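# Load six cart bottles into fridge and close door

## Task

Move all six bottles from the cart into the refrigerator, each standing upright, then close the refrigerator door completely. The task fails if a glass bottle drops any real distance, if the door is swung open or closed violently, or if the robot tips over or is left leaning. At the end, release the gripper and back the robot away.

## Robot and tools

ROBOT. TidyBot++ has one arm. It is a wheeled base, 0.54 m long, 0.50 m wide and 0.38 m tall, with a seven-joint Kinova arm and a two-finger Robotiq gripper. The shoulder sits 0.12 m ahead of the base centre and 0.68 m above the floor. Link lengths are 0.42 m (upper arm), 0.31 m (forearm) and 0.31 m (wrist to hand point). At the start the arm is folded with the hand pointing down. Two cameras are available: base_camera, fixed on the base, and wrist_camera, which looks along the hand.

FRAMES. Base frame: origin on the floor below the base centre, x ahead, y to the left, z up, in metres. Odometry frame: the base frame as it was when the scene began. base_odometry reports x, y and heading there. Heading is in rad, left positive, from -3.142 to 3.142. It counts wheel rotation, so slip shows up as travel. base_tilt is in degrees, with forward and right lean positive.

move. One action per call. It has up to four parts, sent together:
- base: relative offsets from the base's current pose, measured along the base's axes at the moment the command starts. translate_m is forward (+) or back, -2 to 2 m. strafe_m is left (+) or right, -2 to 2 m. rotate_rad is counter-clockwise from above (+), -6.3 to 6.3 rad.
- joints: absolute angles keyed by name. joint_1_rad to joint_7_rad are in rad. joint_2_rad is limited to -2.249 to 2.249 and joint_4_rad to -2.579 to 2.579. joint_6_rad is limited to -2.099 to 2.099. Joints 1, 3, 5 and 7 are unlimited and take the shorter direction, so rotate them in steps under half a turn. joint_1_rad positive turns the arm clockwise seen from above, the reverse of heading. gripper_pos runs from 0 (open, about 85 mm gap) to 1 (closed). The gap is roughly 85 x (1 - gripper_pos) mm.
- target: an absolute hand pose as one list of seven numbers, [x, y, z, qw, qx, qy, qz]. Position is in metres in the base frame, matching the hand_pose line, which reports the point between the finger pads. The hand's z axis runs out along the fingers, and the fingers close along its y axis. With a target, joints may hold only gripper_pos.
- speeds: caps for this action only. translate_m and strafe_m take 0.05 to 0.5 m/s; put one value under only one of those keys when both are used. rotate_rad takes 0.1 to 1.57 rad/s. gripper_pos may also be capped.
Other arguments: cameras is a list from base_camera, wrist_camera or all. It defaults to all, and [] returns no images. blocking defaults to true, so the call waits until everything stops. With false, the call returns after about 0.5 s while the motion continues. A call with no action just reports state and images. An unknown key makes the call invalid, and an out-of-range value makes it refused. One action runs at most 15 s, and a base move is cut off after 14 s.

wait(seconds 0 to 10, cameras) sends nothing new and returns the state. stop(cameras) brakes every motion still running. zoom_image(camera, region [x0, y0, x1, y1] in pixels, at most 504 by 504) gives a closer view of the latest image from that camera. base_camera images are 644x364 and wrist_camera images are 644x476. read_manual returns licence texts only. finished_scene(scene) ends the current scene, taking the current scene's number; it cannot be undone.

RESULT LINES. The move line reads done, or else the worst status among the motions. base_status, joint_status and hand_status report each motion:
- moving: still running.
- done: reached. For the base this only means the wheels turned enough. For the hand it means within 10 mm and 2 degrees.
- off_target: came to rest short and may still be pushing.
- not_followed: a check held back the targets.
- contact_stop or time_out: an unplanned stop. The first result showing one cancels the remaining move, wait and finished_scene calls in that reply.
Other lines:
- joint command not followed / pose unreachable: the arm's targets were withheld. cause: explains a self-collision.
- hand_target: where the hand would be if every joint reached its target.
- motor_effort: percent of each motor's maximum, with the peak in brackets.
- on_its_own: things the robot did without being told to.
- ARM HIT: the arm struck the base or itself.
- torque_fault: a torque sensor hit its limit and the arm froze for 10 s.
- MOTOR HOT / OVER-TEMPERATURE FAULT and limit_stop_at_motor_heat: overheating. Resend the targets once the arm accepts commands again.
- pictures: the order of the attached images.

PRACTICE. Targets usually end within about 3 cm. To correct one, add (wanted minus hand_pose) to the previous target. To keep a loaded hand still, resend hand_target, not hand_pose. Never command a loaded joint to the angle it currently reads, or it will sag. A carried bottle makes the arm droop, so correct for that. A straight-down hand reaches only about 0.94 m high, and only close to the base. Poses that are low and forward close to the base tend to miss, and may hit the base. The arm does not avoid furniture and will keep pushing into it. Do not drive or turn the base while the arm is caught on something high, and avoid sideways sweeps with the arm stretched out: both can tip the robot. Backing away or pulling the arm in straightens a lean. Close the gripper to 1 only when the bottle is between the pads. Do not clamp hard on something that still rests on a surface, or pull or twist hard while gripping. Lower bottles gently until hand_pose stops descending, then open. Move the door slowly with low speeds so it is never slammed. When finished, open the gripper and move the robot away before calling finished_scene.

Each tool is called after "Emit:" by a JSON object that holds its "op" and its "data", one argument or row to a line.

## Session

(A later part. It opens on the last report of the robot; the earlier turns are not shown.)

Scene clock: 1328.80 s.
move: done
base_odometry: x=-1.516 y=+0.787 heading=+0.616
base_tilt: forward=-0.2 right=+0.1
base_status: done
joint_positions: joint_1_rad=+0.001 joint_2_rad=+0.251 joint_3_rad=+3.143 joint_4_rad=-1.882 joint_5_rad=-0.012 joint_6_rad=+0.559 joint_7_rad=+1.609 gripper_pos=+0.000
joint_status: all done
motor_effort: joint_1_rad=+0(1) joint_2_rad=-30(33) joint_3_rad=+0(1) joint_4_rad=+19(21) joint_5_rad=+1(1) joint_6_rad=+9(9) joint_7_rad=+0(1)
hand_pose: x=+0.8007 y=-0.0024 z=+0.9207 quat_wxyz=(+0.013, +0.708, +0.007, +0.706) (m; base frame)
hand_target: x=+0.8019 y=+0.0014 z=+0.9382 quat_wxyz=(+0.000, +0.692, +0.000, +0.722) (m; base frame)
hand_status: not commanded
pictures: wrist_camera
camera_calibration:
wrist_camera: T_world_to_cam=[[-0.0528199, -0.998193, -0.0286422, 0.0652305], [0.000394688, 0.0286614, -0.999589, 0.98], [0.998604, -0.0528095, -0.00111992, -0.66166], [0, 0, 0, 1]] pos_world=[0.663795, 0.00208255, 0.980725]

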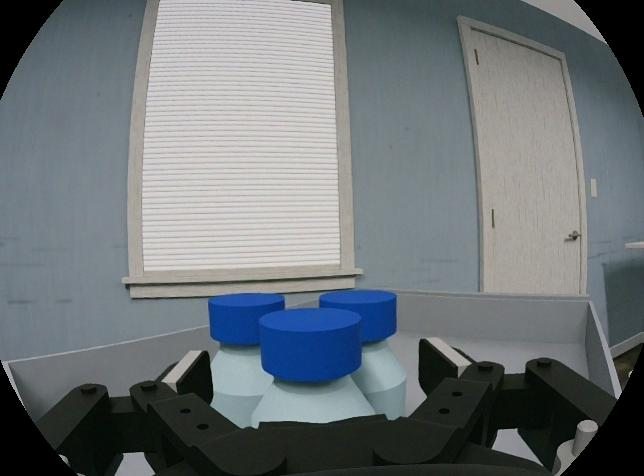

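Emit:
{"op": "move", "data": {
  "base": {"translate_m": 0.044},
  "speeds": {"translate_m": 0.1},
  "cameras": ["wrist_camera"]
}}

Emit:
{"op": "zoom_image", "data": {
  "camera": "wrist_camera",
  "region": [160, 260, 480, 476]
}}

Scene clock: 1345.40 s.
move: done
base_odometry: x=-1.481 y=+0.812 heading=+0.616
base_tilt: forward=-0.2 right=+0.1
base_status: done
joint_positions: joint_1_rad=+0.001 joint_2_rad=+0.248 joint_3_rad=+3.143 joint_4_rad=-1.882 joint_5_rad=-0.012 joint_6_rad=+0.559 joint_7_rad=+1.609 gripper_pos=+0.000
joint_status: not commanded
motor_effort: joint_1_rad=+0(2) joint_2_rad=-30(33) joint_3_rad=+1(2) joint_4_rad=+19(20) joint_5_rad=+1(1) joint_6_rad=+9(9) joint_7_rad=+1(1)
hand_pose: x=+0.7999 y=-0.0024 z=+0.9230 quat_wxyz=(+0.013, +0.707, +0.007, +0.707) (m; base frame)
hand_target: x=+0.8019 y=+0.0014 z=+0.9382 quat_wxyz=(+0.000, +0.692, +0.000, +0.722) (m; base frame)
hand_status: not commanded
pictures: wrist_camera
camera_calibration:
wrist_camera: T_world_to_cam=[[-0.0527249, -0.998193, -0.0288144, 0.0653374], [0.0037814, 0.0286547, -0.999582, 0.979502], [0.998602, -0.0528118, 0.00226375, -0.664025], [0, 0, 0, 1]] pos_world=[0.662838, 0.00208362, 0.982479]

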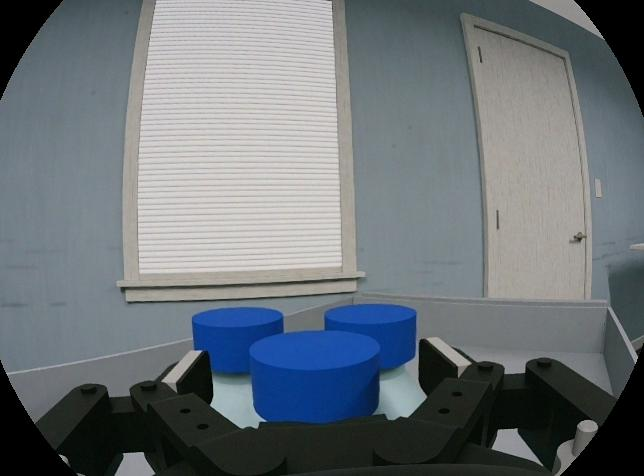

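Scaled by 1.575.

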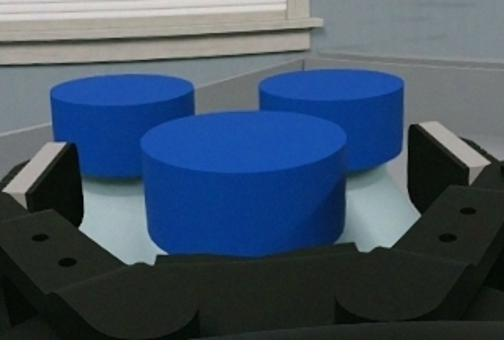

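Emit:
{"op": "move", "data": {
  "base": {"translate_m": 0.008},
  "speeds": {"translate_m": 0.05},
  "cameras": []
}}

Emit:
{"op": "move", "data": {
  "joints": {"gripper_pos": 0.65},
  "cameras": ["wrist_camera"]
}}

Scene clock: 1363.60 s.
move: done
base_odometry: x=-1.474 y=+0.817 heading=+0.616
base_tilt: forward=-0.2 right=+0.1
base_status: done
joint_positions: joint_1_rad=+0.001 joint_2_rad=+0.248 joint_3_rad=+3.143 joint_4_rad=-1.882 joint_5_rad=-0.012 joint_6_rad=+0.559 joint_7_rad=+1.609 gripper_pos=+0.000
joint_status: not commanded
motor_effort: joint_1_rad=+0(1) joint_2_rad=-30(34) joint_3_rad=+0(1) joint_4_rad=+19(20) joint_5_rad=+1(2) joint_6_rad=+9(9) joint_7_rad=+1(1)
hand_pose: x=+0.8000 y=-0.0024 z=+0.9226 quat_wxyz=(+0.013, +0.707, +0.007, +0.707) (m; base frame)
hand_target: x=+0.8019 y=+0.0014 z=+0.9382 quat_wxyz=(+0.000, +0.692, +0.000, +0.722) (m; base frame)
hand_status: not commanded
pictures: none
No camera images: "cameras" was empty.

Scene clock: 1364.50 s.
move: off_target
base_odometry: x=-1.474 y=+0.817 heading=+0.616
base_tilt: forward=-0.2 right=+0.1
base_status: not commanded
joint_positions: joint_1_rad=+0.001 joint_2_rad=+0.248 joint_3_rad=+3.143 joint_4_rad=-1.882 joint_5_rad=-0.012 joint_6_rad=+0.559 joint_7_rad=+1.609 gripper_pos=+0.437
joint_status: gripper_pos off_target (ended at +0.437, target +0.650)
motor_effort: joint_1_rad=+0(0) joint_2_rad=-31(32) joint_3_rad=+0(1) joint_4_rad=+20(21) joint_5_rad=+1(2) joint_6_rad=+10(10) joint_7_rad=+1(1)
hand_pose: x=+0.8000 y=-0.0024 z=+0.9227 quat_wxyz=(+0.013, +0.707, +0.007, +0.707) (m; base frame)
hand_target: x=+0.8019 y=+0.0014 z=+0.9382 quat_wxyz=(+0.000, +0.692, +0.000, +0.722) (m; base frame)
hand_status: not commanded
pictures: wrist_camera
camera_calibration:
wrist_camera: T_world_to_cam=[[-0.0527366, -0.998193, -0.0287952, 0.0653264], [0.00343524, 0.0286539, -0.999583, 0.979477], [0.998603, -0.0528135, 0.00191793, -0.663833], [0, 0, 0, 1]] pos_world=[0.662986, 0.00208318, 0.982223]

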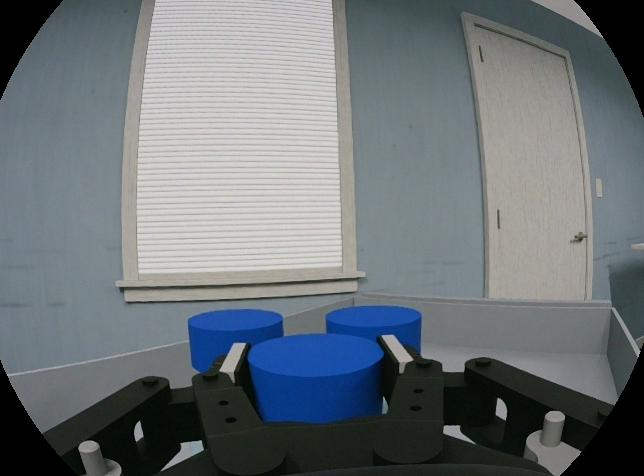

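Emit:
{"op": "move", "data": {
  "joints": {"joint_2_rad": 0.2456, "joint_4_rad": -1.7985, "joint_6_rad": 0.506},
  "cameras": []
}}

Emit:
{"op": "move", "data": {
  "joints": {"joint_2_rad": 0.177, "joint_4_rad": -1.717, "joint_6_rad": 0.366},
  "cameras": []
}}

Emit:
{"op": "move", "data": {
  "joints": {"joint_2_rad": 0.12, "joint_4_rad": -1.632, "joint_6_rad": 0.223},
  "cameras": []
}}

Emit:
{"op": "move", "data": {
  "joints": {"joint_2_rad": 0.045, "joint_4_rad": -1.515, "joint_6_rad": 0.033},
  "cameras": ["wrist_camera"]
}}

Scene clock: 1373.53 s.
move: off_target
base_odometry: x=-1.474 y=+0.817 heading=+0.616
base_tilt: forward=-0.2 right=+0.1
base_status: not commanded
joint_positions: joint_1_rad=+0.001 joint_2_rad=+0.250 joint_3_rad=+3.143 joint_4_rad=-1.850 joint_5_rad=-0.012 joint_6_rad=+0.509 joint_7_rad=+1.609 gripper_pos=+0.437
joint_status: joint_4_rad off_target (ended at -1.850, target -1.798); the others done
motor_effort: joint_1_rad=+0(1) joint_2_rad=-33(35) joint_3_rad=+1(1) joint_4_rad=+23(23) joint_5_rad=+1(2) joint_6_rad=+12(13) joint_7_rad=+0(1)
hand_pose: x=+0.8057 y=-0.0023 z=+0.9239 quat_wxyz=(+0.013, +0.715, +0.007, +0.699) (m; base frame)
hand_target: x=+0.8122 y=+0.0014 z=+0.9568 quat_wxyz=(+0.000, +0.695, +0.000, +0.719) (m; base frame)
hand_status: not commanded
pictures: none
No camera images: "cameras" was empty.

Scene clock: 1374.70 s.
move: off_target
base_odometry: x=-1.474 y=+0.817 heading=+0.616
base_tilt: forward=-0.2 right=+0.1
base_status: not commanded
joint_positions: joint_1_rad=+0.001 joint_2_rad=+0.211 joint_3_rad=+3.143 joint_4_rad=-1.778 joint_5_rad=-0.012 joint_6_rad=+0.374 joint_7_rad=+1.609 gripper_pos=+0.437
joint_status: joint_4_rad off_target (ended at -1.778, target -1.717); the others done
motor_effort: joint_1_rad=+0(0) joint_2_rad=-35(39) joint_3_rad=+0(1) joint_4_rad=+25(26) joint_5_rad=+1(2) joint_6_rad=+14(15) joint_7_rad=+0(1)
hand_pose: x=+0.8055 y=-0.0018 z=+0.9517 quat_wxyz=(+0.012, +0.723, +0.008, +0.691) (m; base frame)
hand_target: x=+0.8022 y=+0.0014 z=+1.0095 quat_wxyz=(+0.000, +0.692, +0.000, +0.722) (m; base frame)
hand_status: not commanded
pictures: none
No camera images: "cameras" was empty.

Scene clock: 1375.93 s.
move: off_target
base_odometry: x=-1.474 y=+0.817 heading=+0.616
base_tilt: forward=-0.2 right=+0.1
base_status: not commanded
joint_positions: joint_1_rad=+0.001 joint_2_rad=+0.148 joint_3_rad=+3.143 joint_4_rad=-1.690 joint_5_rad=-0.012 joint_6_rad=+0.233 joint_7_rad=+1.609 gripper_pos=+0.437
joint_status: joint_4_rad off_target (ended at -1.690, target -1.632); the others done
motor_effort: joint_1_rad=+0(1) joint_2_rad=-35(39) joint_3_rad=+0(1) joint_4_rad=+26(27) joint_5_rad=+0(2) joint_6_rad=+14(15) joint_7_rad=+0(1)
hand_pose: x=+0.7955 y=-0.0013 z=+1.0038 quat_wxyz=(+0.011, +0.719, +0.008, +0.695) (m; base frame)
hand_target: x=+0.7896 y=+0.0014 z=+1.0559 quat_wxyz=(+0.000, +0.692, +0.000, +0.722) (m; base frame)
hand_status: not commanded
pictures: none
No camera images: "cameras" was empty.

Scene clock: 1377.30 s.
move: off_target
base_odometry: x=-1.474 y=+0.817 heading=+0.616
base_tilt: forward=-0.2 right=+0.1
base_status: not commanded
joint_positions: joint_1_rad=+0.001 joint_2_rad=+0.070 joint_3_rad=+3.143 joint_4_rad=-1.572 joint_5_rad=-0.012 joint_6_rad=+0.045 joint_7_rad=+1.609 gripper_pos=+0.437
joint_status: joint_4_rad off_target (ended at -1.572, target -1.515); the others done
motor_effort: joint_1_rad=-1(1) joint_2_rad=-32(38) joint_3_rad=+1(1) joint_4_rad=+27(28) joint_5_rad=+1(2) joint_6_rad=+14(15) joint_7_rad=+0(1)
hand_pose: x=+0.7731 y=-0.0006 z=+1.0712 quat_wxyz=(+0.011, +0.716, +0.008, +0.698) (m; base frame)
hand_target: x=+0.7633 y=+0.0014 z=+1.1192 quat_wxyz=(+0.000, +0.691, +0.000, +0.722) (m; base frame)
hand_status: not commanded
pictures: wrist_camera
camera_calibration:
wrist_camera: T_world_to_cam=[[-0.047907, -0.998411, -0.0296734, 0.0671481], [-0.0221103, 0.0307602, -0.999282, 1.1474], [0.998607, -0.0472166, -0.0235488, -0.609837], [0, 0, 0, 1]] pos_world=[0.637574, 0.00295267, 1.13421]

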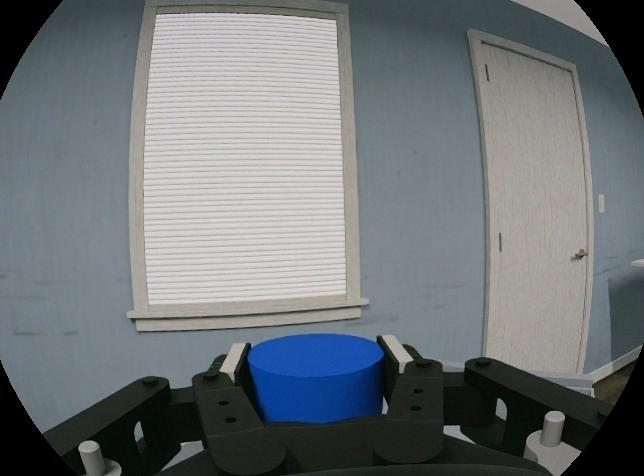

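Emit:
{"op": "move", "data": {
  "base": {"translate_m": -0.3},
  "joints": {"joint_2_rad": 0.025, "joint_4_rad": -1.485, "joint_6_rad": -0.015},
  "cameras": []
}}

Scene clock: 1413.97 s.
move: off_target
base_odometry: x=-1.719 y=+0.644 heading=+0.615
base_tilt: forward=-0.2 right=+0.1
base_status: done
joint_positions: joint_1_rad=+0.003 joint_2_rad=+0.044 joint_3_rad=+3.143 joint_4_rad=-1.542 joint_5_rad=-0.012 joint_6_rad=-0.010 joint_7_rad=+1.609 gripper_pos=+0.437
joint_status: joint_4_rad off_target (ended at -1.542, target -1.485); the others done
motor_effort: joint_1_rad=+0(6) joint_2_rad=-30(37) joint_3_rad=+0(5) joint_4_rad=+27(28) joint_5_rad=+1(2) joint_6_rad=+14(15) joint_7_rad=+0(1)
hand_pose: x=+0.7632 y=-0.0014 z=+1.0893 quat_wxyz=(+0.011, +0.716, +0.008, +0.698) (m; base frame)
hand_target: x=+0.7543 y=+0.0014 z=+1.1358 quat_wxyz=(+0.000, +0.691, +0.000, +0.723) (m; base frame)
hand_status: not commanded
pictures: none
No camera images: "cameras" was empty.

Emit:
{"op": "move", "data": {
  "base": {"translate_m": 0.178, "strafe_m": -0.632, "rotate_rad": 3.333},
  "speeds": {"rotate_rad": 1.0, "translate_m": 0.4},
  "cameras": ["base_camera", "wrist_camera"]
}}

Emit:
{"op": "zoom_image", "data": {
  "camera": "base_camera",
  "region": [120, 40, 600, 200]
}}

Emit:
{"op": "zoom_image", "data": {
  "camera": "wrist_camera",
  "region": [140, 30, 640, 370]
}}

Scene clock: 1424.20 s.
move: done
base_odometry: x=-1.209 y=+0.231 heading=-2.335
base_tilt: forward=-0.2 right=+0.1
base_status: done
joint_positions: joint_1_rad=-0.005 joint_2_rad=+0.053 joint_3_rad=+3.138 joint_4_rad=-1.542 joint_5_rad=-0.012 joint_6_rad=-0.010 joint_7_rad=+1.609 gripper_pos=+0.437
joint_status: not commanded
motor_effort: joint_1_rad=+0(4) joint_2_rad=-31(34) joint_3_rad=+0(4) joint_4_rad=+27(27) joint_5_rad=+1(2) joint_6_rad=+13(14) joint_7_rad=+0(1)
hand_pose: x=+0.7665 y=+0.0072 z=+1.0838 quat_wxyz=(+0.006, +0.719, +0.013, +0.695) (m; base frame)
hand_target: x=+0.7543 y=+0.0014 z=+1.1358 quat_wxyz=(+0.000, +0.691, +0.000, +0.723) (m; base frame)
hand_status: not commanded
pictures: base_camera, wrist_camera
camera_calibration:
wrist_camera: T_world_to_cam=[[-0.0356349, -0.998926, -0.0296272, 0.0655417], [-0.0309949, 0.0307364, -0.999047, 1.16616], [0.998884, -0.0346827, -0.0320569, -0.593688], [0, 0, 0, 1]] pos_world=[0.631506, 0.00903706, 1.14796]

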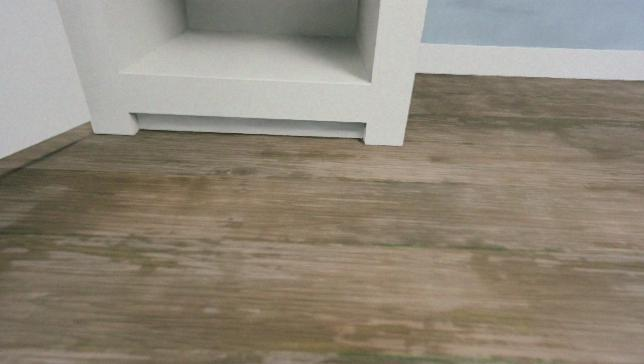

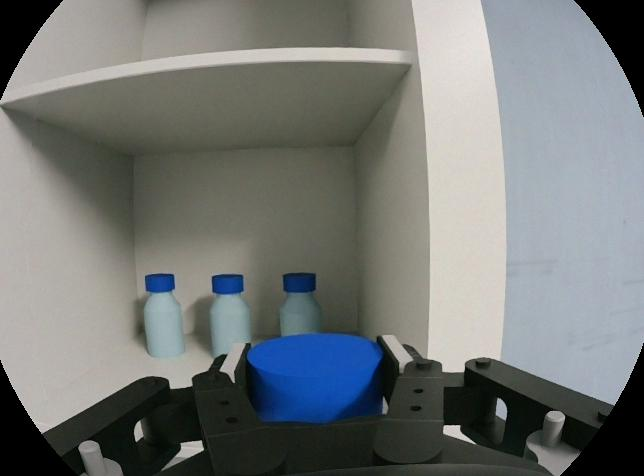

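Scaled by 1.050.

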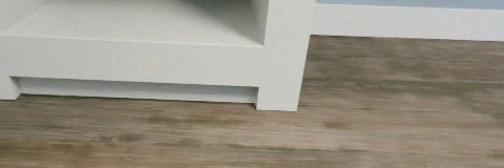

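Scaled by 1.008.

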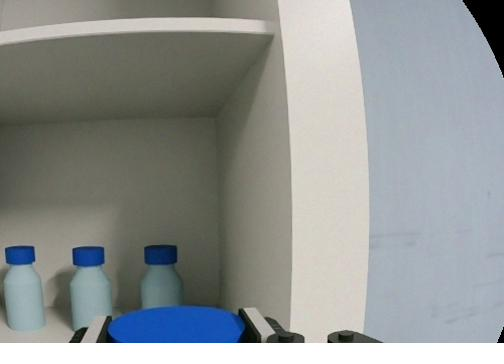

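Emit:
{"op": "move", "data": {
  "base": {"translate_m": 0.311, "strafe_m": 0.014},
  "speeds": {"translate_m": 0.3},
  "cameras": ["wrist_camera"]
}}

Scene clock: 1459.57 s.
move: done
base_odometry: x=-1.414 y=-0.004 heading=-2.334
base_tilt: forward=-0.2 right=+0.1
base_status: done
joint_positions: joint_1_rad=-0.005 joint_2_rad=+0.054 joint_3_rad=+3.138 joint_4_rad=-1.542 joint_5_rad=-0.012 joint_6_rad=-0.011 joint_7_rad=+1.609 gripper_pos=+0.437
joint_status: not commanded
motor_effort: joint_1_rad=+0(1) joint_2_rad=-30(36) joint_3_rad=+0(1) joint_4_rad=+27(28) joint_5_rad=+1(2) joint_6_rad=+13(14) joint_7_rad=+0(1)
hand_pose: x=+0.7672 y=+0.0071 z=+1.0825 quat_wxyz=(+0.006, +0.720, +0.013, +0.694) (m; base frame)
hand_target: x=+0.7543 y=+0.0014 z=+1.1358 quat_wxyz=(+0.000, +0.691, +0.000, +0.723) (m; base frame)
hand_status: not commanded
pictures: wrist_camera
camera_calibration:
wrist_camera: T_world_to_cam=[[-0.0358712, -0.99892, -0.0295244, 0.0654907], [-0.0334329, 0.0307264, -0.998969, 1.16673], [0.998797, -0.0348471, -0.034499, -0.591662], [0, 0, 0, 1]] pos_world=[0.632306, 0.00895297, 1.14704]

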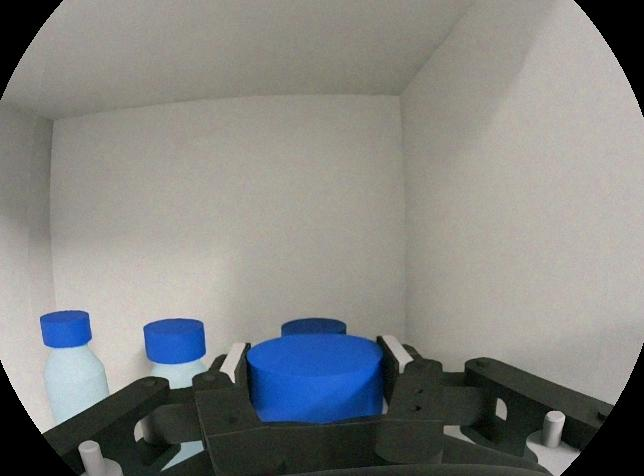

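Emit:
{"op": "move", "data": {
  "joints": {"joint_2_rad": 0.05, "joint_4_rad": -1.545, "joint_6_rad": 0.09},
  "cameras": []
}}

Emit:
{"op": "move", "data": {
  "joints": {"joint_2_rad": 0.072, "joint_4_rad": -1.59, "joint_6_rad": 0.155},
  "cameras": []
}}

Emit:
{"op": "move", "data": {
  "joints": {"joint_2_rad": 0.075, "joint_4_rad": -1.606, "joint_6_rad": 0.178},
  "cameras": []
}}

Scene clock: 1474.97 s.
move: done
base_odometry: x=-1.414 y=-0.004 heading=-2.334
base_tilt: forward=-0.2 right=+0.1
base_status: not commanded
joint_positions: joint_1_rad=-0.005 joint_2_rad=+0.066 joint_3_rad=+3.138 joint_4_rad=-1.569 joint_5_rad=-0.012 joint_6_rad=+0.040 joint_7_rad=+1.609 gripper_pos=+0.437
joint_status: all done
motor_effort: joint_1_rad=+0(1) joint_2_rad=-31(33) joint_3_rad=+1(1) joint_4_rad=+27(27) joint_5_rad=+1(2) joint_6_rad=+14(14) joint_7_rad=+0(1)
hand_pose: x=+0.7716 y=+0.0069 z=+1.0740 quat_wxyz=(+0.006, +0.715, +0.012, +0.699) (m; base frame)
hand_target: x=+0.7649 y=+0.0014 z=+1.1149 quat_wxyz=(+0.000, +0.683, +0.000, +0.730) (m; base frame)
hand_status: not commanded
pictures: none
No camera images: "cameras" was empty.

Scene clock: 1475.83 s.
move: done
base_odometry: x=-1.414 y=-0.004 heading=-2.334
base_tilt: forward=-0.2 right=+0.1
base_status: not commanded
joint_positions: joint_1_rad=-0.005 joint_2_rad=+0.090 joint_3_rad=+3.138 joint_4_rad=-1.610 joint_5_rad=-0.012 joint_6_rad=+0.094 joint_7_rad=+1.609 gripper_pos=+0.437
joint_status: all done
motor_effort: joint_1_rad=+0(1) joint_2_rad=-31(34) joint_3_rad=+0(1) joint_4_rad=+27(28) joint_5_rad=+0(2) joint_6_rad=+14(15) joint_7_rad=+0(1)
hand_pose: x=+0.7798 y=+0.0067 z=+1.0492 quat_wxyz=(+0.006, +0.719, +0.012, +0.694) (m; base frame)
hand_target: x=+0.7730 y=+0.0014 z=+1.0927 quat_wxyz=(+0.000, +0.684, +0.000, +0.729) (m; base frame)
hand_status: not commanded
pictures: none
No camera images: "cameras" was empty.

Scene clock: 1476.40 s.
move: done
base_odometry: x=-1.414 y=-0.004 heading=-2.334
base_tilt: forward=-0.2 right=+0.1
base_status: not commanded
joint_positions: joint_1_rad=-0.005 joint_2_rad=+0.090 joint_3_rad=+3.138 joint_4_rad=-1.624 joint_5_rad=-0.012 joint_6_rad=+0.117 joint_7_rad=+1.609 gripper_pos=+0.437
joint_status: all done
motor_effort: joint_1_rad=+0(0) joint_2_rad=-32(33) joint_3_rad=+0(1) joint_4_rad=+26(27) joint_5_rad=+1(2) joint_6_rad=+14(14) joint_7_rad=+1(1)
hand_pose: x=+0.7792 y=+0.0066 z=+1.0474 quat_wxyz=(+0.007, +0.716, +0.012, +0.697) (m; base frame)
hand_target: x=+0.7736 y=+0.0014 z=+1.0879 quat_wxyz=(+0.000, +0.683, +0.000, +0.731) (m; base frame)
hand_status: not commanded
pictures: none
No camera images: "cameras" was empty.

Emit:
{"op": "move", "data": {
  "joints": {"joint_2_rad": 0.08, "joint_4_rad": -1.622, "joint_6_rad": 0.196},
  "cameras": []
}}

Emit:
{"op": "move", "data": {
  "joints": {"joint_2_rad": 0.083, "joint_4_rad": -1.638, "joint_6_rad": 0.211},
  "cameras": []
}}

Emit:
{"op": "move", "data": {
  "joints": {"joint_2_rad": 0.086, "joint_4_rad": -1.654, "joint_6_rad": 0.226},
  "cameras": ["wrist_camera"]
}}

Scene clock: 1483.70 s.
move: done
base_odometry: x=-1.414 y=-0.004 heading=-2.334
base_tilt: forward=-0.2 right=+0.1
base_status: not commanded
joint_positions: joint_1_rad=-0.005 joint_2_rad=+0.091 joint_3_rad=+3.138 joint_4_rad=-1.635 joint_5_rad=-0.012 joint_6_rad=+0.138 joint_7_rad=+1.609 gripper_pos=+0.437
joint_status: all done
motor_effort: joint_1_rad=+0(0) joint_2_rad=-31(33) joint_3_rad=+0(1) joint_4_rad=+26(26) joint_5_rad=+0(2) joint_6_rad=+13(14) joint_7_rad=+0(1)
hand_pose: x=+0.7788 y=+0.0066 z=+1.0470 quat_wxyz=(+0.007, +0.713, +0.012, +0.701) (m; base frame)
hand_target: x=+0.7749 y=+0.0014 z=+1.0803 quat_wxyz=(+0.000, +0.684, +0.000, +0.730) (m; base frame)
hand_status: not commanded
pictures: none
No camera images: "cameras" was empty.

Scene clock: 1484.27 s.
move: done
base_odometry: x=-1.414 y=-0.004 heading=-2.334
base_tilt: forward=-0.2 right=+0.1
base_status: not commanded
joint_positions: joint_1_rad=-0.005 joint_2_rad=+0.091 joint_3_rad=+3.138 joint_4_rad=-1.646 joint_5_rad=-0.012 joint_6_rad=+0.157 joint_7_rad=+1.609 gripper_pos=+0.437
joint_status: all done
motor_effort: joint_1_rad=+0(0) joint_2_rad=-30(31) joint_3_rad=+1(1) joint_4_rad=+25(26) joint_5_rad=+1(1) joint_6_rad=+12(14) joint_7_rad=+1(1)
hand_pose: x=+0.7784 y=+0.0065 z=+1.0465 quat_wxyz=(+0.007, +0.710, +0.012, +0.704) (m; base frame)
hand_target: x=+0.7754 y=+0.0014 z=+1.0730 quat_wxyz=(+0.000, +0.685, +0.000, +0.728) (m; base frame)
hand_status: not commanded
pictures: none
No camera images: "cameras" was empty.

Scene clock: 1484.83 s.
move: done
base_odometry: x=-1.414 y=-0.004 heading=-2.334
base_tilt: forward=-0.2 right=+0.1
base_status: not commanded
joint_positions: joint_1_rad=-0.005 joint_2_rad=+0.091 joint_3_rad=+3.138 joint_4_rad=-1.656 joint_5_rad=-0.012 joint_6_rad=+0.177 joint_7_rad=+1.609 gripper_pos=+0.437
joint_status: all done
motor_effort: joint_1_rad=+0(1) joint_2_rad=-29(31) joint_3_rad=+0(1) joint_4_rad=+24(25) joint_5_rad=+3(3) joint_6_rad=+11(12) joint_7_rad=+1(1)
hand_pose: x=+0.7778 y=+0.0064 z=+1.0461 quat_wxyz=(+0.007, +0.707, +0.012, +0.707) (m; base frame)
hand_target: x=+0.7758 y=+0.0014 z=+1.0658 quat_wxyz=(+0.000, +0.687, +0.000, +0.727) (m; base frame)
hand_status: not commanded
pictures: wrist_camera
camera_calibration:
wrist_camera: T_world_to_cam=[[-0.0369236, -0.998832, -0.0311503, 0.0666835], [0.00429134, 0.0310127, -0.99951, 1.10196], [0.999309, -0.0370392, 0.00314123, -0.64335], [0, 0, 0, 1]] pos_world=[0.640639, 0.00860175, 1.10552]

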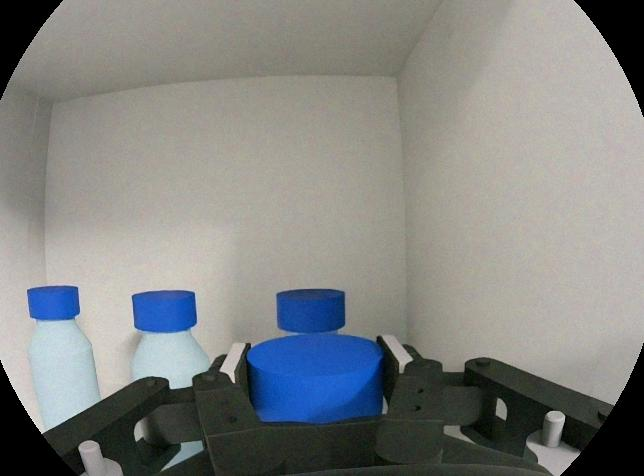

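Emit:
{"op": "move", "data": {
  "joints": {"joint_2_rad": 0.09, "joint_4_rad": -1.672, "joint_6_rad": 0.24},
  "cameras": []
}}

Emit:
{"op": "move", "data": {
  "joints": {"joint_2_rad": 0.093, "joint_4_rad": -1.687, "joint_6_rad": 0.25},
  "cameras": []
}}

Emit:
{"op": "move", "data": {
  "joints": {"gripper_pos": 0.0},
  "cameras": ["wrist_camera"]
}}

Scene clock: 1492.83 s.
move: done
base_odometry: x=-1.414 y=-0.004 heading=-2.334
base_tilt: forward=-0.2 right=+0.1
base_status: not commanded
joint_positions: joint_1_rad=-0.005 joint_2_rad=+0.091 joint_3_rad=+3.138 joint_4_rad=-1.666 joint_5_rad=-0.012 joint_6_rad=+0.197 joint_7_rad=+1.609 gripper_pos=+0.437
joint_status: all done
motor_effort: joint_1_rad=+1(1) joint_2_rad=-28(29) joint_3_rad=+1(2) joint_4_rad=+23(24) joint_5_rad=+1(2) joint_6_rad=+11(12) joint_7_rad=+0(1)
hand_pose: x=+0.7772 y=+0.0063 z=+1.0460 quat_wxyz=(+0.007, +0.703, +0.012, +0.711) (m; base frame)
hand_target: x=+0.7764 y=+0.0014 z=+1.0563 quat_wxyz=(+0.000, +0.690, +0.000, +0.724) (m; base frame)
hand_status: not commanded
pictures: none
No camera images: "cameras" was empty.

Scene clock: 1493.37 s.
move: done
base_odometry: x=-1.414 y=-0.004 heading=-2.334
base_tilt: forward=-0.2 right=+0.1
base_status: not commanded
joint_positions: joint_1_rad=-0.005 joint_2_rad=+0.091 joint_3_rad=+3.138 joint_4_rad=-1.674 joint_5_rad=-0.012 joint_6_rad=+0.212 joint_7_rad=+1.609 gripper_pos=+0.437
joint_status: all done
motor_effort: joint_1_rad=+1(1) joint_2_rad=-26(29) joint_3_rad=+2(2) joint_4_rad=+21(23) joint_5_rad=+1(2) joint_6_rad=+10(11) joint_7_rad=+1(1)
hand_pose: x=+0.7767 y=+0.0063 z=+1.0460 quat_wxyz=(+0.007, +0.701, +0.012, +0.714) (m; base frame)
hand_target: x=+0.7766 y=+0.0014 z=+1.0482 quat_wxyz=(+0.000, +0.693, +0.000, +0.721) (m; base frame)
hand_status: not commanded
pictures: none
No camera images: "cameras" was empty.

Scene clock: 1494.27 s.
move: done
base_odometry: x=-1.414 y=-0.004 heading=-2.334
base_tilt: forward=-0.2 right=+0.1
base_status: not commanded
joint_positions: joint_1_rad=-0.005 joint_2_rad=+0.091 joint_3_rad=+3.138 joint_4_rad=-1.674 joint_5_rad=-0.012 joint_6_rad=+0.214 joint_7_rad=+1.609 gripper_pos=+0.000
joint_status: all done
motor_effort: joint_1_rad=+0(1) joint_2_rad=-26(27) joint_3_rad=+0(2) joint_4_rad=+21(22) joint_5_rad=+0(2) joint_6_rad=+8(10) joint_7_rad=+0(1)
hand_pose: x=+0.7767 y=+0.0061 z=+1.0466 quat_wxyz=(+0.007, +0.700, +0.011, +0.714) (m; base frame)
hand_target: x=+0.7766 y=+0.0014 z=+1.0482 quat_wxyz=(+0.000, +0.693, +0.000, +0.721) (m; base frame)
hand_status: not commanded
pictures: wrist_camera
camera_calibration:
wrist_camera: T_world_to_cam=[[-0.0369492, -0.998807, -0.0319404, 0.067235], [0.0237548, 0.0310754, -0.999235, 1.08706], [0.999035, -0.0376796, 0.0225783, -0.662403], [0, 0, 0, 1]] pos_world=[0.638424, 0.00841481, 1.10333]

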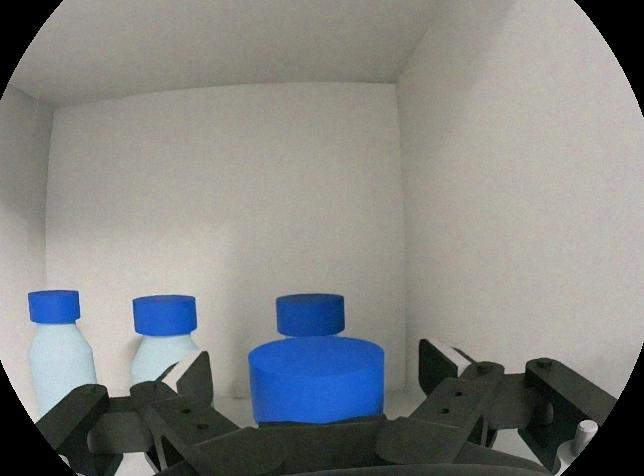

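Emit:
{"op": "move", "data": {
  "base": {"translate_m": -0.36},
  "speeds": {"translate_m": 0.4},
  "cameras": ["wrist_camera"]
}}

Emit:
{"op": "move", "data": {
  "base": {"translate_m": -0.282, "strafe_m": 0.262, "rotate_rad": -2.399},
  "joints": {"joint_1_rad": 0.0, "joint_2_rad": 0.0, "joint_3_rad": 3.1416, "joint_4_rad": -0.9, "joint_5_rad": 0.0, "joint_6_rad": -1.3, "joint_7_rad": 1.5708},
  "cameras": ["base_camera", "wrist_camera"]
}}

Emit:
{"op": "zoom_image", "data": {
  "camera": "wrist_camera",
  "region": [200, 160, 520, 400]
}}

Scene clock: 1526.40 s.
move: done
base_odometry: x=-1.165 y=+0.257 heading=-2.334
base_tilt: forward=-0.2 right=+0.1
base_status: done
joint_positions: joint_1_rad=-0.004 joint_2_rad=+0.086 joint_3_rad=+3.139 joint_4_rad=-1.676 joint_5_rad=-0.012 joint_6_rad=+0.215 joint_7_rad=+1.609 gripper_pos=+0.000
joint_status: not commanded
motor_effort: joint_1_rad=+0(5) joint_2_rad=-25(31) joint_3_rad=+0(4) joint_4_rad=+21(22) joint_5_rad=+0(2) joint_6_rad=+9(10) joint_7_rad=+1(1)
hand_pose: x=+0.7748 y=+0.0047 z=+1.0487 quat_wxyz=(+0.008, +0.699, +0.011, +0.715) (m; base frame)
hand_target: x=+0.7766 y=+0.0014 z=+1.0482 quat_wxyz=(+0.000, +0.693, +0.000, +0.721) (m; base frame)
hand_status: not commanded
pictures: wrist_camera
camera_calibration:
wrist_camera: T_world_to_cam=[[-0.0390452, -0.998725, -0.0320132, 0.0674995], [0.0274168, 0.0309548, -0.999145, 1.08627], [0.998861, -0.0398895, 0.0261732, -0.664204], [0, 0, 0, 1]] pos_world=[0.636301, 0.00729332, 1.10489]

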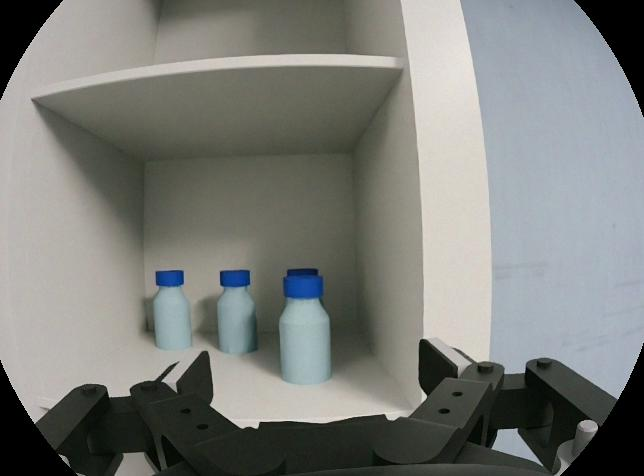

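Scene clock: 1529.50 s.
move: done
base_odometry: x=-0.781 y=+0.279 heading=+1.551
base_tilt: forward=-0.2 right=+0.1
base_status: done
joint_positions: joint_1_rad=+0.002 joint_2_rad=+0.006 joint_3_rad=+3.143 joint_4_rad=-0.931 joint_5_rad=-0.012 joint_6_rad=-1.256 joint_7_rad=+1.609 gripper_pos=+0.000
joint_status: all done
motor_effort: joint_1_rad=+0(3) joint_2_rad=-19(32) joint_3_rad=+1(3) joint_4_rad=+17(22) joint_5_rad=+1(2) joint_6_rad=+8(11) joint_7_rad=+0(1)
hand_pose: x=+0.6279 y=+0.0033 z=+1.1074 quat_wxyz=(+0.004, +0.889, +0.017, +0.457) (m; base frame)
hand_target: x=+0.6169 y=+0.0014 z=+1.1148 quat_wxyz=(+0.000, +0.891, +0.000, +0.454) (m; base frame)
hand_status: not commanded
pictures: base_camera, wrist_camera
camera_calibration:
wrist_camera: T_world_to_cam=[[-0.0427987, -0.999084, 0.000437078, 0.0286849], [-0.579756, 0.0244792, -0.814423, 1.32571], [0.813666, -0.0351096, -0.580272, 0.268751], [0, 0, 0, 1]] pos_world=[0.551141, 0.00564205, 1.23562]

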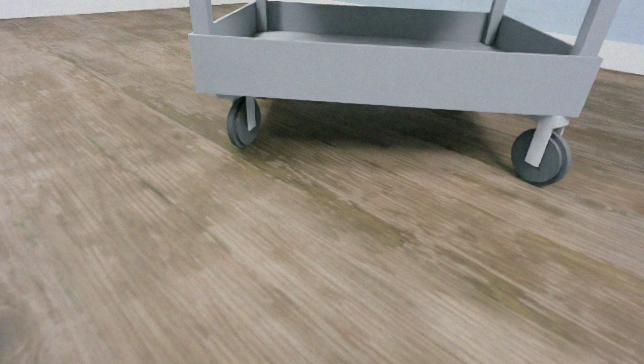

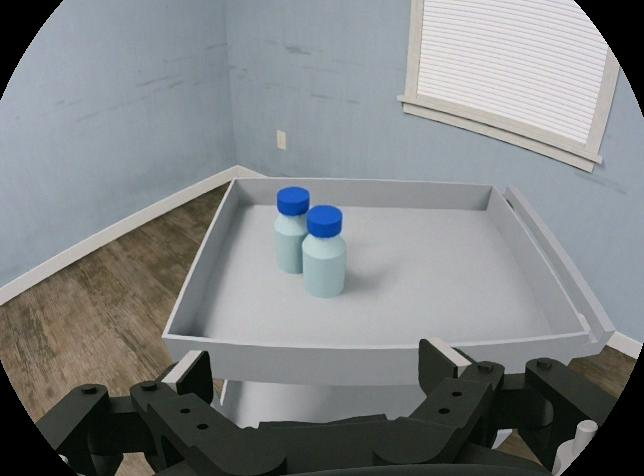

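Scaled by 1.575.

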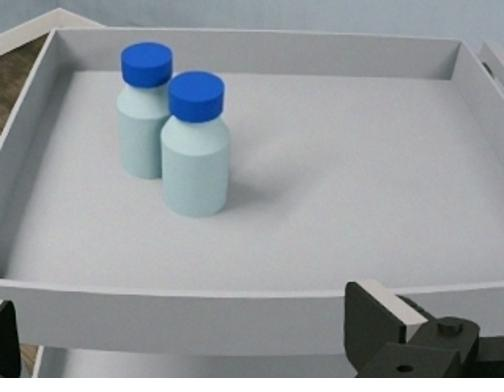

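Emit:
{"op": "move", "data": {
  "base": {"translate_m": 0.08, "strafe_m": -0.008},
  "joints": {"joint_6_rad": 0.53},
  "cameras": []
}}

Emit:
{"op": "move", "data": {
  "joints": {"joint_2_rad": 0.27, "joint_4_rad": -1.886, "joint_6_rad": 0.594},
  "cameras": ["wrist_camera"]
}}

Emit:
{"op": "zoom_image", "data": {
  "camera": "wrist_camera",
  "region": [160, 260, 480, 476]
}}

Scene clock: 1568.13 s.
move: done
base_odometry: x=-0.771 y=+0.359 heading=+1.550
base_tilt: forward=-0.2 right=+0.1
base_status: done
joint_positions: joint_1_rad=+0.002 joint_2_rad=-0.003 joint_3_rad=+3.143 joint_4_rad=-0.921 joint_5_rad=-0.012 joint_6_rad=+0.489 joint_7_rad=+1.609 gripper_pos=+0.000
joint_status: all done
motor_effort: joint_1_rad=+0(1) joint_2_rad=-17(24) joint_3_rad=+1(1) joint_4_rad=+15(20) joint_5_rad=+1(2) joint_6_rad=+4(10) joint_7_rad=+1(1)
hand_pose: x=+0.4967 y=-0.0014 z=+1.5768 quat_wxyz=(+0.016, +0.213, +0.000, +0.977) (m; base frame)
hand_target: x=+0.4778 y=+0.0014 z=+1.5882 quat_wxyz=(+0.000, +0.184, +0.000, +0.983) (m; base frame)
hand_status: not commanded
pictures: none
No camera images: "cameras" was empty.

Scene clock: 1570.40 s.
move: done
base_odometry: x=-0.771 y=+0.359 heading=+1.550
base_tilt: forward=-0.2 right=+0.1
base_status: not commanded
joint_positions: joint_1_rad=+0.002 joint_2_rad=+0.250 joint_3_rad=+3.143 joint_4_rad=-1.870 joint_5_rad=-0.012 joint_6_rad=+0.553 joint_7_rad=+1.609 gripper_pos=+0.000
joint_status: all done
motor_effort: joint_1_rad=+0(0) joint_2_rad=-29(35) joint_3_rad=+0(1) joint_4_rad=+19(23) joint_5_rad=+1(2) joint_6_rad=+9(12) joint_7_rad=+0(1)
hand_pose: x=+0.8026 y=-0.0024 z=+0.9261 quat_wxyz=(+0.013, +0.706, +0.007, +0.708) (m; base frame)
hand_target: x=+0.8046 y=+0.0014 z=+0.9164 quat_wxyz=(+0.000, +0.704, +0.000, +0.710) (m; base frame)
hand_status: not commanded
pictures: wrist_camera
camera_calibration:
wrist_camera: T_world_to_cam=[[-0.0526022, -0.998194, -0.0290204, 0.0656498], [0.00694856, 0.028694, -0.999564, 0.98011], [0.998591, -0.0527809, 0.00542664, -0.669595], [0, 0, 0, 1]] pos_world=[0.665294, 0.00206614, 0.985222]

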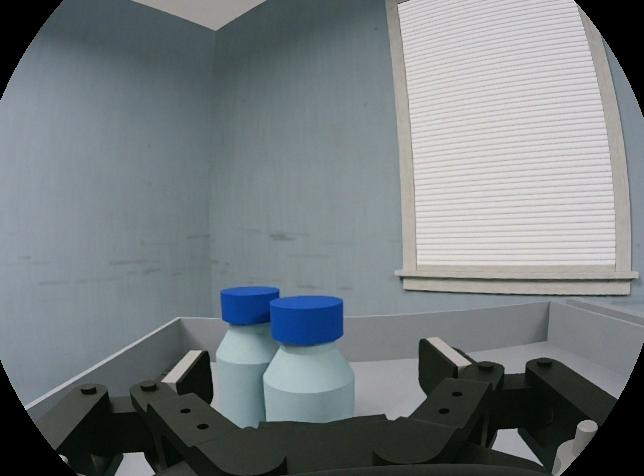

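Scaled by 1.575.

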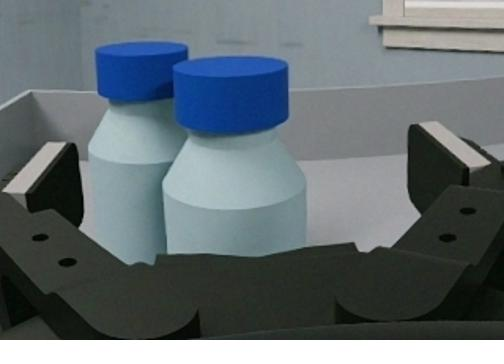

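Emit:
{"op": "move", "data": {
  "base": {"translate_m": 0.085},
  "speeds": {"translate_m": 0.15},
  "cameras": ["wrist_camera"]
}}

Emit:
{"op": "zoom_image", "data": {
  "camera": "wrist_camera",
  "region": [160, 260, 480, 476]
}}

Scene clock: 1579.20 s.
move: done
base_odometry: x=-0.769 y=+0.444 heading=+1.549
base_tilt: forward=-0.2 right=+0.1
base_status: done
joint_positions: joint_1_rad=+0.002 joint_2_rad=+0.260 joint_3_rad=+3.143 joint_4_rad=-1.872 joint_5_rad=-0.012 joint_6_rad=+0.555 joint_7_rad=+1.609 gripper_pos=+0.000
joint_status: not commanded
motor_effort: joint_1_rad=+0(1) joint_2_rad=-29(33) joint_3_rad=+0(1) joint_4_rad=+19(19) joint_5_rad=+1(2) joint_6_rad=+9(9) joint_7_rad=+1(1)
hand_pose: x=+0.8045 y=-0.0024 z=+0.9193 quat_wxyz=(+0.013, +0.709, +0.007, +0.705) (m; base frame)
hand_target: x=+0.8046 y=+0.0014 z=+0.9164 quat_wxyz=(+0.000, +0.704, +0.000, +0.710) (m; base frame)
hand_status: not commanded
pictures: wrist_camera
camera_calibration:
wrist_camera: T_world_to_cam=[[-0.0528851, -0.998193, -0.0285419, 0.065331], [-0.00210893, 0.0286935, -0.999586, 0.980572], [0.998598, -0.0528031, -0.00362258, -0.663167], [0, 0, 0, 1]] pos_world=[0.667761, 0.00205964, 0.979629]

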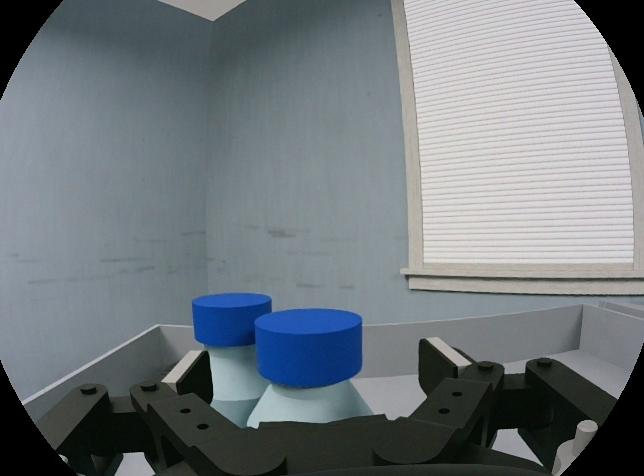

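Scaled by 1.575.

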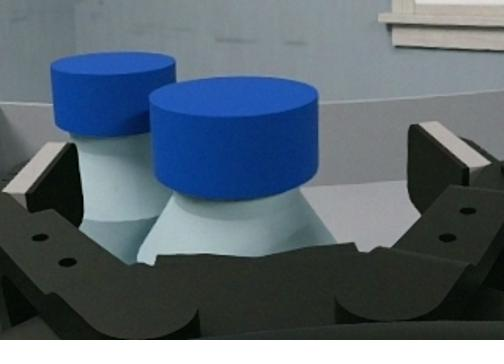

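Emit:
{"op": "move", "data": {
  "base": {"translate_m": 0.037},
  "speeds": {"translate_m": 0.1},
  "cameras": ["wrist_camera"]
}}

Emit:
{"op": "zoom_image", "data": {
  "camera": "wrist_camera",
  "region": [160, 260, 480, 476]
}}

Scene clock: 1591.13 s.
move: done
base_odometry: x=-0.768 y=+0.482 heading=+1.549
base_tilt: forward=-0.2 right=+0.1
base_status: done
joint_positions: joint_1_rad=+0.002 joint_2_rad=+0.263 joint_3_rad=+3.143 joint_4_rad=-1.873 joint_5_rad=-0.012 joint_6_rad=+0.556 joint_7_rad=+1.609 gripper_pos=+0.000
joint_status: not commanded
motor_effort: joint_1_rad=+0(2) joint_2_rad=-31(32) joint_3_rad=+0(1) joint_4_rad=+19(19) joint_5_rad=+1(2) joint_6_rad=+9(9) joint_7_rad=+0(1)
hand_pose: x=+0.8050 y=-0.0024 z=+0.9171 quat_wxyz=(+0.013, +0.710, +0.007, +0.704) (m; base frame)
hand_target: x=+0.8046 y=+0.0014 z=+0.9164 quat_wxyz=(+0.000, +0.704, +0.000, +0.710) (m; base frame)
hand_status: not commanded
pictures: wrist_camera
camera_calibration:
wrist_camera: T_world_to_cam=[[-0.0529784, -0.998192, -0.0283808, 0.0652206], [-0.0051722, 0.0286946, -0.999575, 0.980787], [0.998582, -0.0528091, -0.00668305, -0.660902], [0, 0, 0, 1]] pos_world=[0.668493, 0.00205778, 0.977804]

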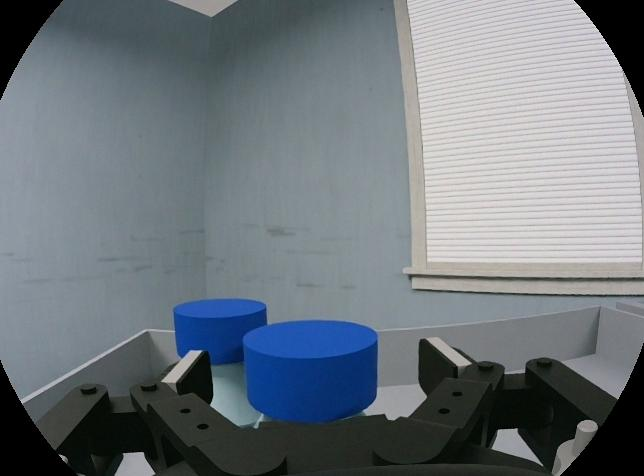

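Scaled by 1.575.

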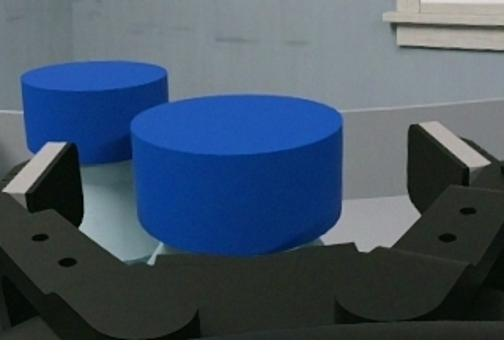

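Emit:
{"op": "move", "data": {
  "base": {"translate_m": 0.006, "strafe_m": 0.003},
  "speeds": {"translate_m": 0.05},
  "cameras": []
}}

Emit:
{"op": "move", "data": {
  "joints": {"gripper_pos": 0.65},
  "cameras": ["wrist_camera"]
}}

Scene clock: 1595.77 s.
move: done
base_odometry: x=-0.771 y=+0.488 heading=+1.549
base_tilt: forward=-0.2 right=+0.1
base_status: done
joint_positions: joint_1_rad=+0.002 joint_2_rad=+0.264 joint_3_rad=+3.143 joint_4_rad=-1.873 joint_5_rad=-0.012 joint_6_rad=+0.556 joint_7_rad=+1.609 gripper_pos=+0.000
joint_status: not commanded
motor_effort: joint_1_rad=+0(3) joint_2_rad=-30(33) joint_3_rad=+0(2) joint_4_rad=+19(19) joint_5_rad=+2(2) joint_6_rad=+9(10) joint_7_rad=+0(1)
hand_pose: x=+0.8053 y=-0.0025 z=+0.9161 quat_wxyz=(+0.013, +0.711, +0.007, +0.703) (m; base frame)
hand_target: x=+0.8046 y=+0.0014 z=+0.9164 quat_wxyz=(+0.000, +0.704, +0.000, +0.710) (m; base frame)
hand_status: not commanded
pictures: none
No camera images: "cameras" was empty.

Scene clock: 1596.67 s.
move: off_target
base_odometry: x=-0.771 y=+0.488 heading=+1.549
base_tilt: forward=-0.2 right=+0.1
base_status: not commanded
joint_positions: joint_1_rad=+0.002 joint_2_rad=+0.264 joint_3_rad=+3.143 joint_4_rad=-1.873 joint_5_rad=-0.012 joint_6_rad=+0.556 joint_7_rad=+1.609 gripper_pos=+0.435
joint_status: gripper_pos off_target (ended at +0.435, target +0.650)
motor_effort: joint_1_rad=+0(0) joint_2_rad=-31(31) joint_3_rad=+0(1) joint_4_rad=+19(20) joint_5_rad=+1(1) joint_6_rad=+9(10) joint_7_rad=+1(1)
hand_pose: x=+0.8053 y=-0.0025 z=+0.9161 quat_wxyz=(+0.013, +0.711, +0.007, +0.703) (m; base frame)
hand_target: x=+0.8046 y=+0.0014 z=+0.9164 quat_wxyz=(+0.000, +0.704, +0.000, +0.710) (m; base frame)
hand_status: not commanded
pictures: wrist_camera
camera_calibration:
wrist_camera: T_world_to_cam=[[-0.0531891, -0.998181, -0.0283671, 0.065249], [-0.00623237, 0.0287385, -0.999568, 0.980705], [0.998565, -0.0529893, -0.00774961, -0.660224], [0, 0, 0, 1]] pos_world=[0.668859, 0.00196155, 0.977015]

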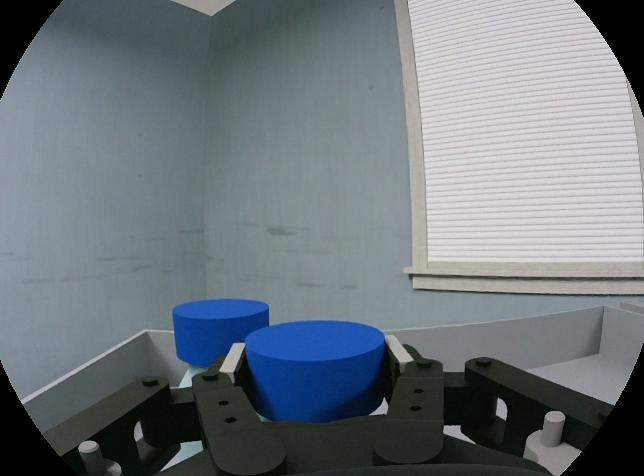

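Emit:
{"op": "move", "data": {
  "joints": {"joint_2_rad": 0.2456, "joint_4_rad": -1.7985, "joint_6_rad": 0.506},
  "cameras": []
}}

Emit:
{"op": "move", "data": {
  "joints": {"joint_2_rad": 0.177, "joint_4_rad": -1.717, "joint_6_rad": 0.366},
  "cameras": []
}}

Emit:
{"op": "move", "data": {
  "joints": {"joint_2_rad": 0.12, "joint_4_rad": -1.632, "joint_6_rad": 0.223},
  "cameras": []
}}

Emit:
{"op": "move", "data": {
  "joints": {"joint_2_rad": 0.035, "joint_4_rad": -1.5, "joint_6_rad": 0.01},
  "cameras": ["wrist_camera"]
}}

Scene clock: 1605.77 s.
move: off_target
base_odometry: x=-0.771 y=+0.488 heading=+1.549
base_tilt: forward=-0.2 right=+0.1
base_status: not commanded
joint_positions: joint_1_rad=+0.002 joint_2_rad=+0.264 joint_3_rad=+3.143 joint_4_rad=-1.845 joint_5_rad=-0.012 joint_6_rad=+0.512 joint_7_rad=+1.609 gripper_pos=+0.435
joint_status: joint_4_rad off_target (ended at -1.845, target -1.798); the others done
motor_effort: joint_1_rad=+0(1) joint_2_rad=-35(36) joint_3_rad=+0(1) joint_4_rad=+22(23) joint_5_rad=+1(2) joint_6_rad=+12(13) joint_7_rad=+0(1)
hand_pose: x=+0.8098 y=-0.0024 z=+0.9186 quat_wxyz=(+0.013, +0.716, +0.007, +0.698) (m; base frame)
hand_target: x=+0.8122 y=+0.0014 z=+0.9568 quat_wxyz=(+0.000, +0.695, +0.000, +0.719) (m; base frame)
hand_status: not commanded
pictures: none
No camera images: "cameras" was empty.

Scene clock: 1606.97 s.
move: off_target
base_odometry: x=-0.771 y=+0.488 heading=+1.549
base_tilt: forward=-0.2 right=+0.1
base_status: not commanded
joint_positions: joint_1_rad=+0.002 joint_2_rad=+0.193 joint_3_rad=+3.143 joint_4_rad=-1.763 joint_5_rad=-0.012 joint_6_rad=+0.385 joint_7_rad=+1.609 gripper_pos=+0.435
joint_status: joint_4_rad off_target (ended at -1.763, target -1.717); the others done
motor_effort: joint_1_rad=+0(1) joint_2_rad=-33(38) joint_3_rad=+0(1) joint_4_rad=+24(24) joint_5_rad=+2(2) joint_6_rad=+12(13) joint_7_rad=+0(1)
hand_pose: x=+0.8024 y=-0.0020 z=+0.9767 quat_wxyz=(+0.012, +0.707, +0.007, +0.707) (m; base frame)
hand_target: x=+0.8022 y=+0.0014 z=+1.0095 quat_wxyz=(+0.000, +0.692, +0.000, +0.722) (m; base frame)
hand_status: not commanded
pictures: none
No camera images: "cameras" was empty.

Scene clock: 1608.20 s.
move: off_target
base_odometry: x=-0.771 y=+0.488 heading=+1.549
base_tilt: forward=-0.2 right=+0.1
base_status: not commanded
joint_positions: joint_1_rad=+0.002 joint_2_rad=+0.138 joint_3_rad=+3.143 joint_4_rad=-1.680 joint_5_rad=-0.012 joint_6_rad=+0.244 joint_7_rad=+1.609 gripper_pos=+0.435
joint_status: joint_4_rad off_target (ended at -1.680, target -1.632); the others done
motor_effort: joint_1_rad=+0(1) joint_2_rad=-32(36) joint_3_rad=+0(1) joint_4_rad=+24(25) joint_5_rad=+1(2) joint_6_rad=+12(13) joint_7_rad=+1(1)
hand_pose: x=+0.7931 y=-0.0015 z=+1.0206 quat_wxyz=(+0.012, +0.708, +0.008, +0.706) (m; base frame)
hand_target: x=+0.7896 y=+0.0014 z=+1.0559 quat_wxyz=(+0.000, +0.692, +0.000, +0.722) (m; base frame)
hand_status: not commanded
pictures: none
No camera images: "cameras" was empty.

Scene clock: 1609.60 s.
move: off_target
base_odometry: x=-0.771 y=+0.488 heading=+1.549
base_tilt: forward=-0.2 right=+0.1
base_status: not commanded
joint_positions: joint_1_rad=+0.002 joint_2_rad=+0.048 joint_3_rad=+3.143 joint_4_rad=-1.545 joint_5_rad=-0.012 joint_6_rad=+0.034 joint_7_rad=+1.609 gripper_pos=+0.435
joint_status: joint_4_rad off_target (ended at -1.545, target -1.500); the others done
motor_effort: joint_1_rad=+0(0) joint_2_rad=-29(35) joint_3_rad=+1(1) joint_4_rad=+25(26) joint_5_rad=+1(2) joint_6_rad=+12(13) joint_7_rad=+0(1)
hand_pose: x=+0.7646 y=-0.0007 z=+1.0990 quat_wxyz=(+0.011, +0.703, +0.008, +0.711) (m; base frame)
hand_target: x=+0.7589 y=+0.0014 z=+1.1278 quat_wxyz=(+0.000, +0.691, +0.000, +0.723) (m; base frame)
hand_status: not commanded
pictures: wrist_camera
camera_calibration:
wrist_camera: T_world_to_cam=[[-0.0468186, -0.998408, -0.0314592, 0.0686197], [0.0158614, 0.0307468, -0.999401, 1.14615], [0.998777, -0.0472896, 0.0143966, -0.642548], [0, 0, 0, 1]] pos_world=[0.626796, 0.00288427, 1.15687]

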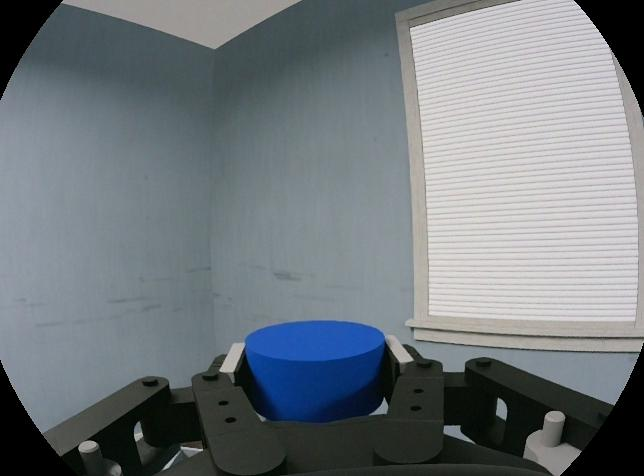

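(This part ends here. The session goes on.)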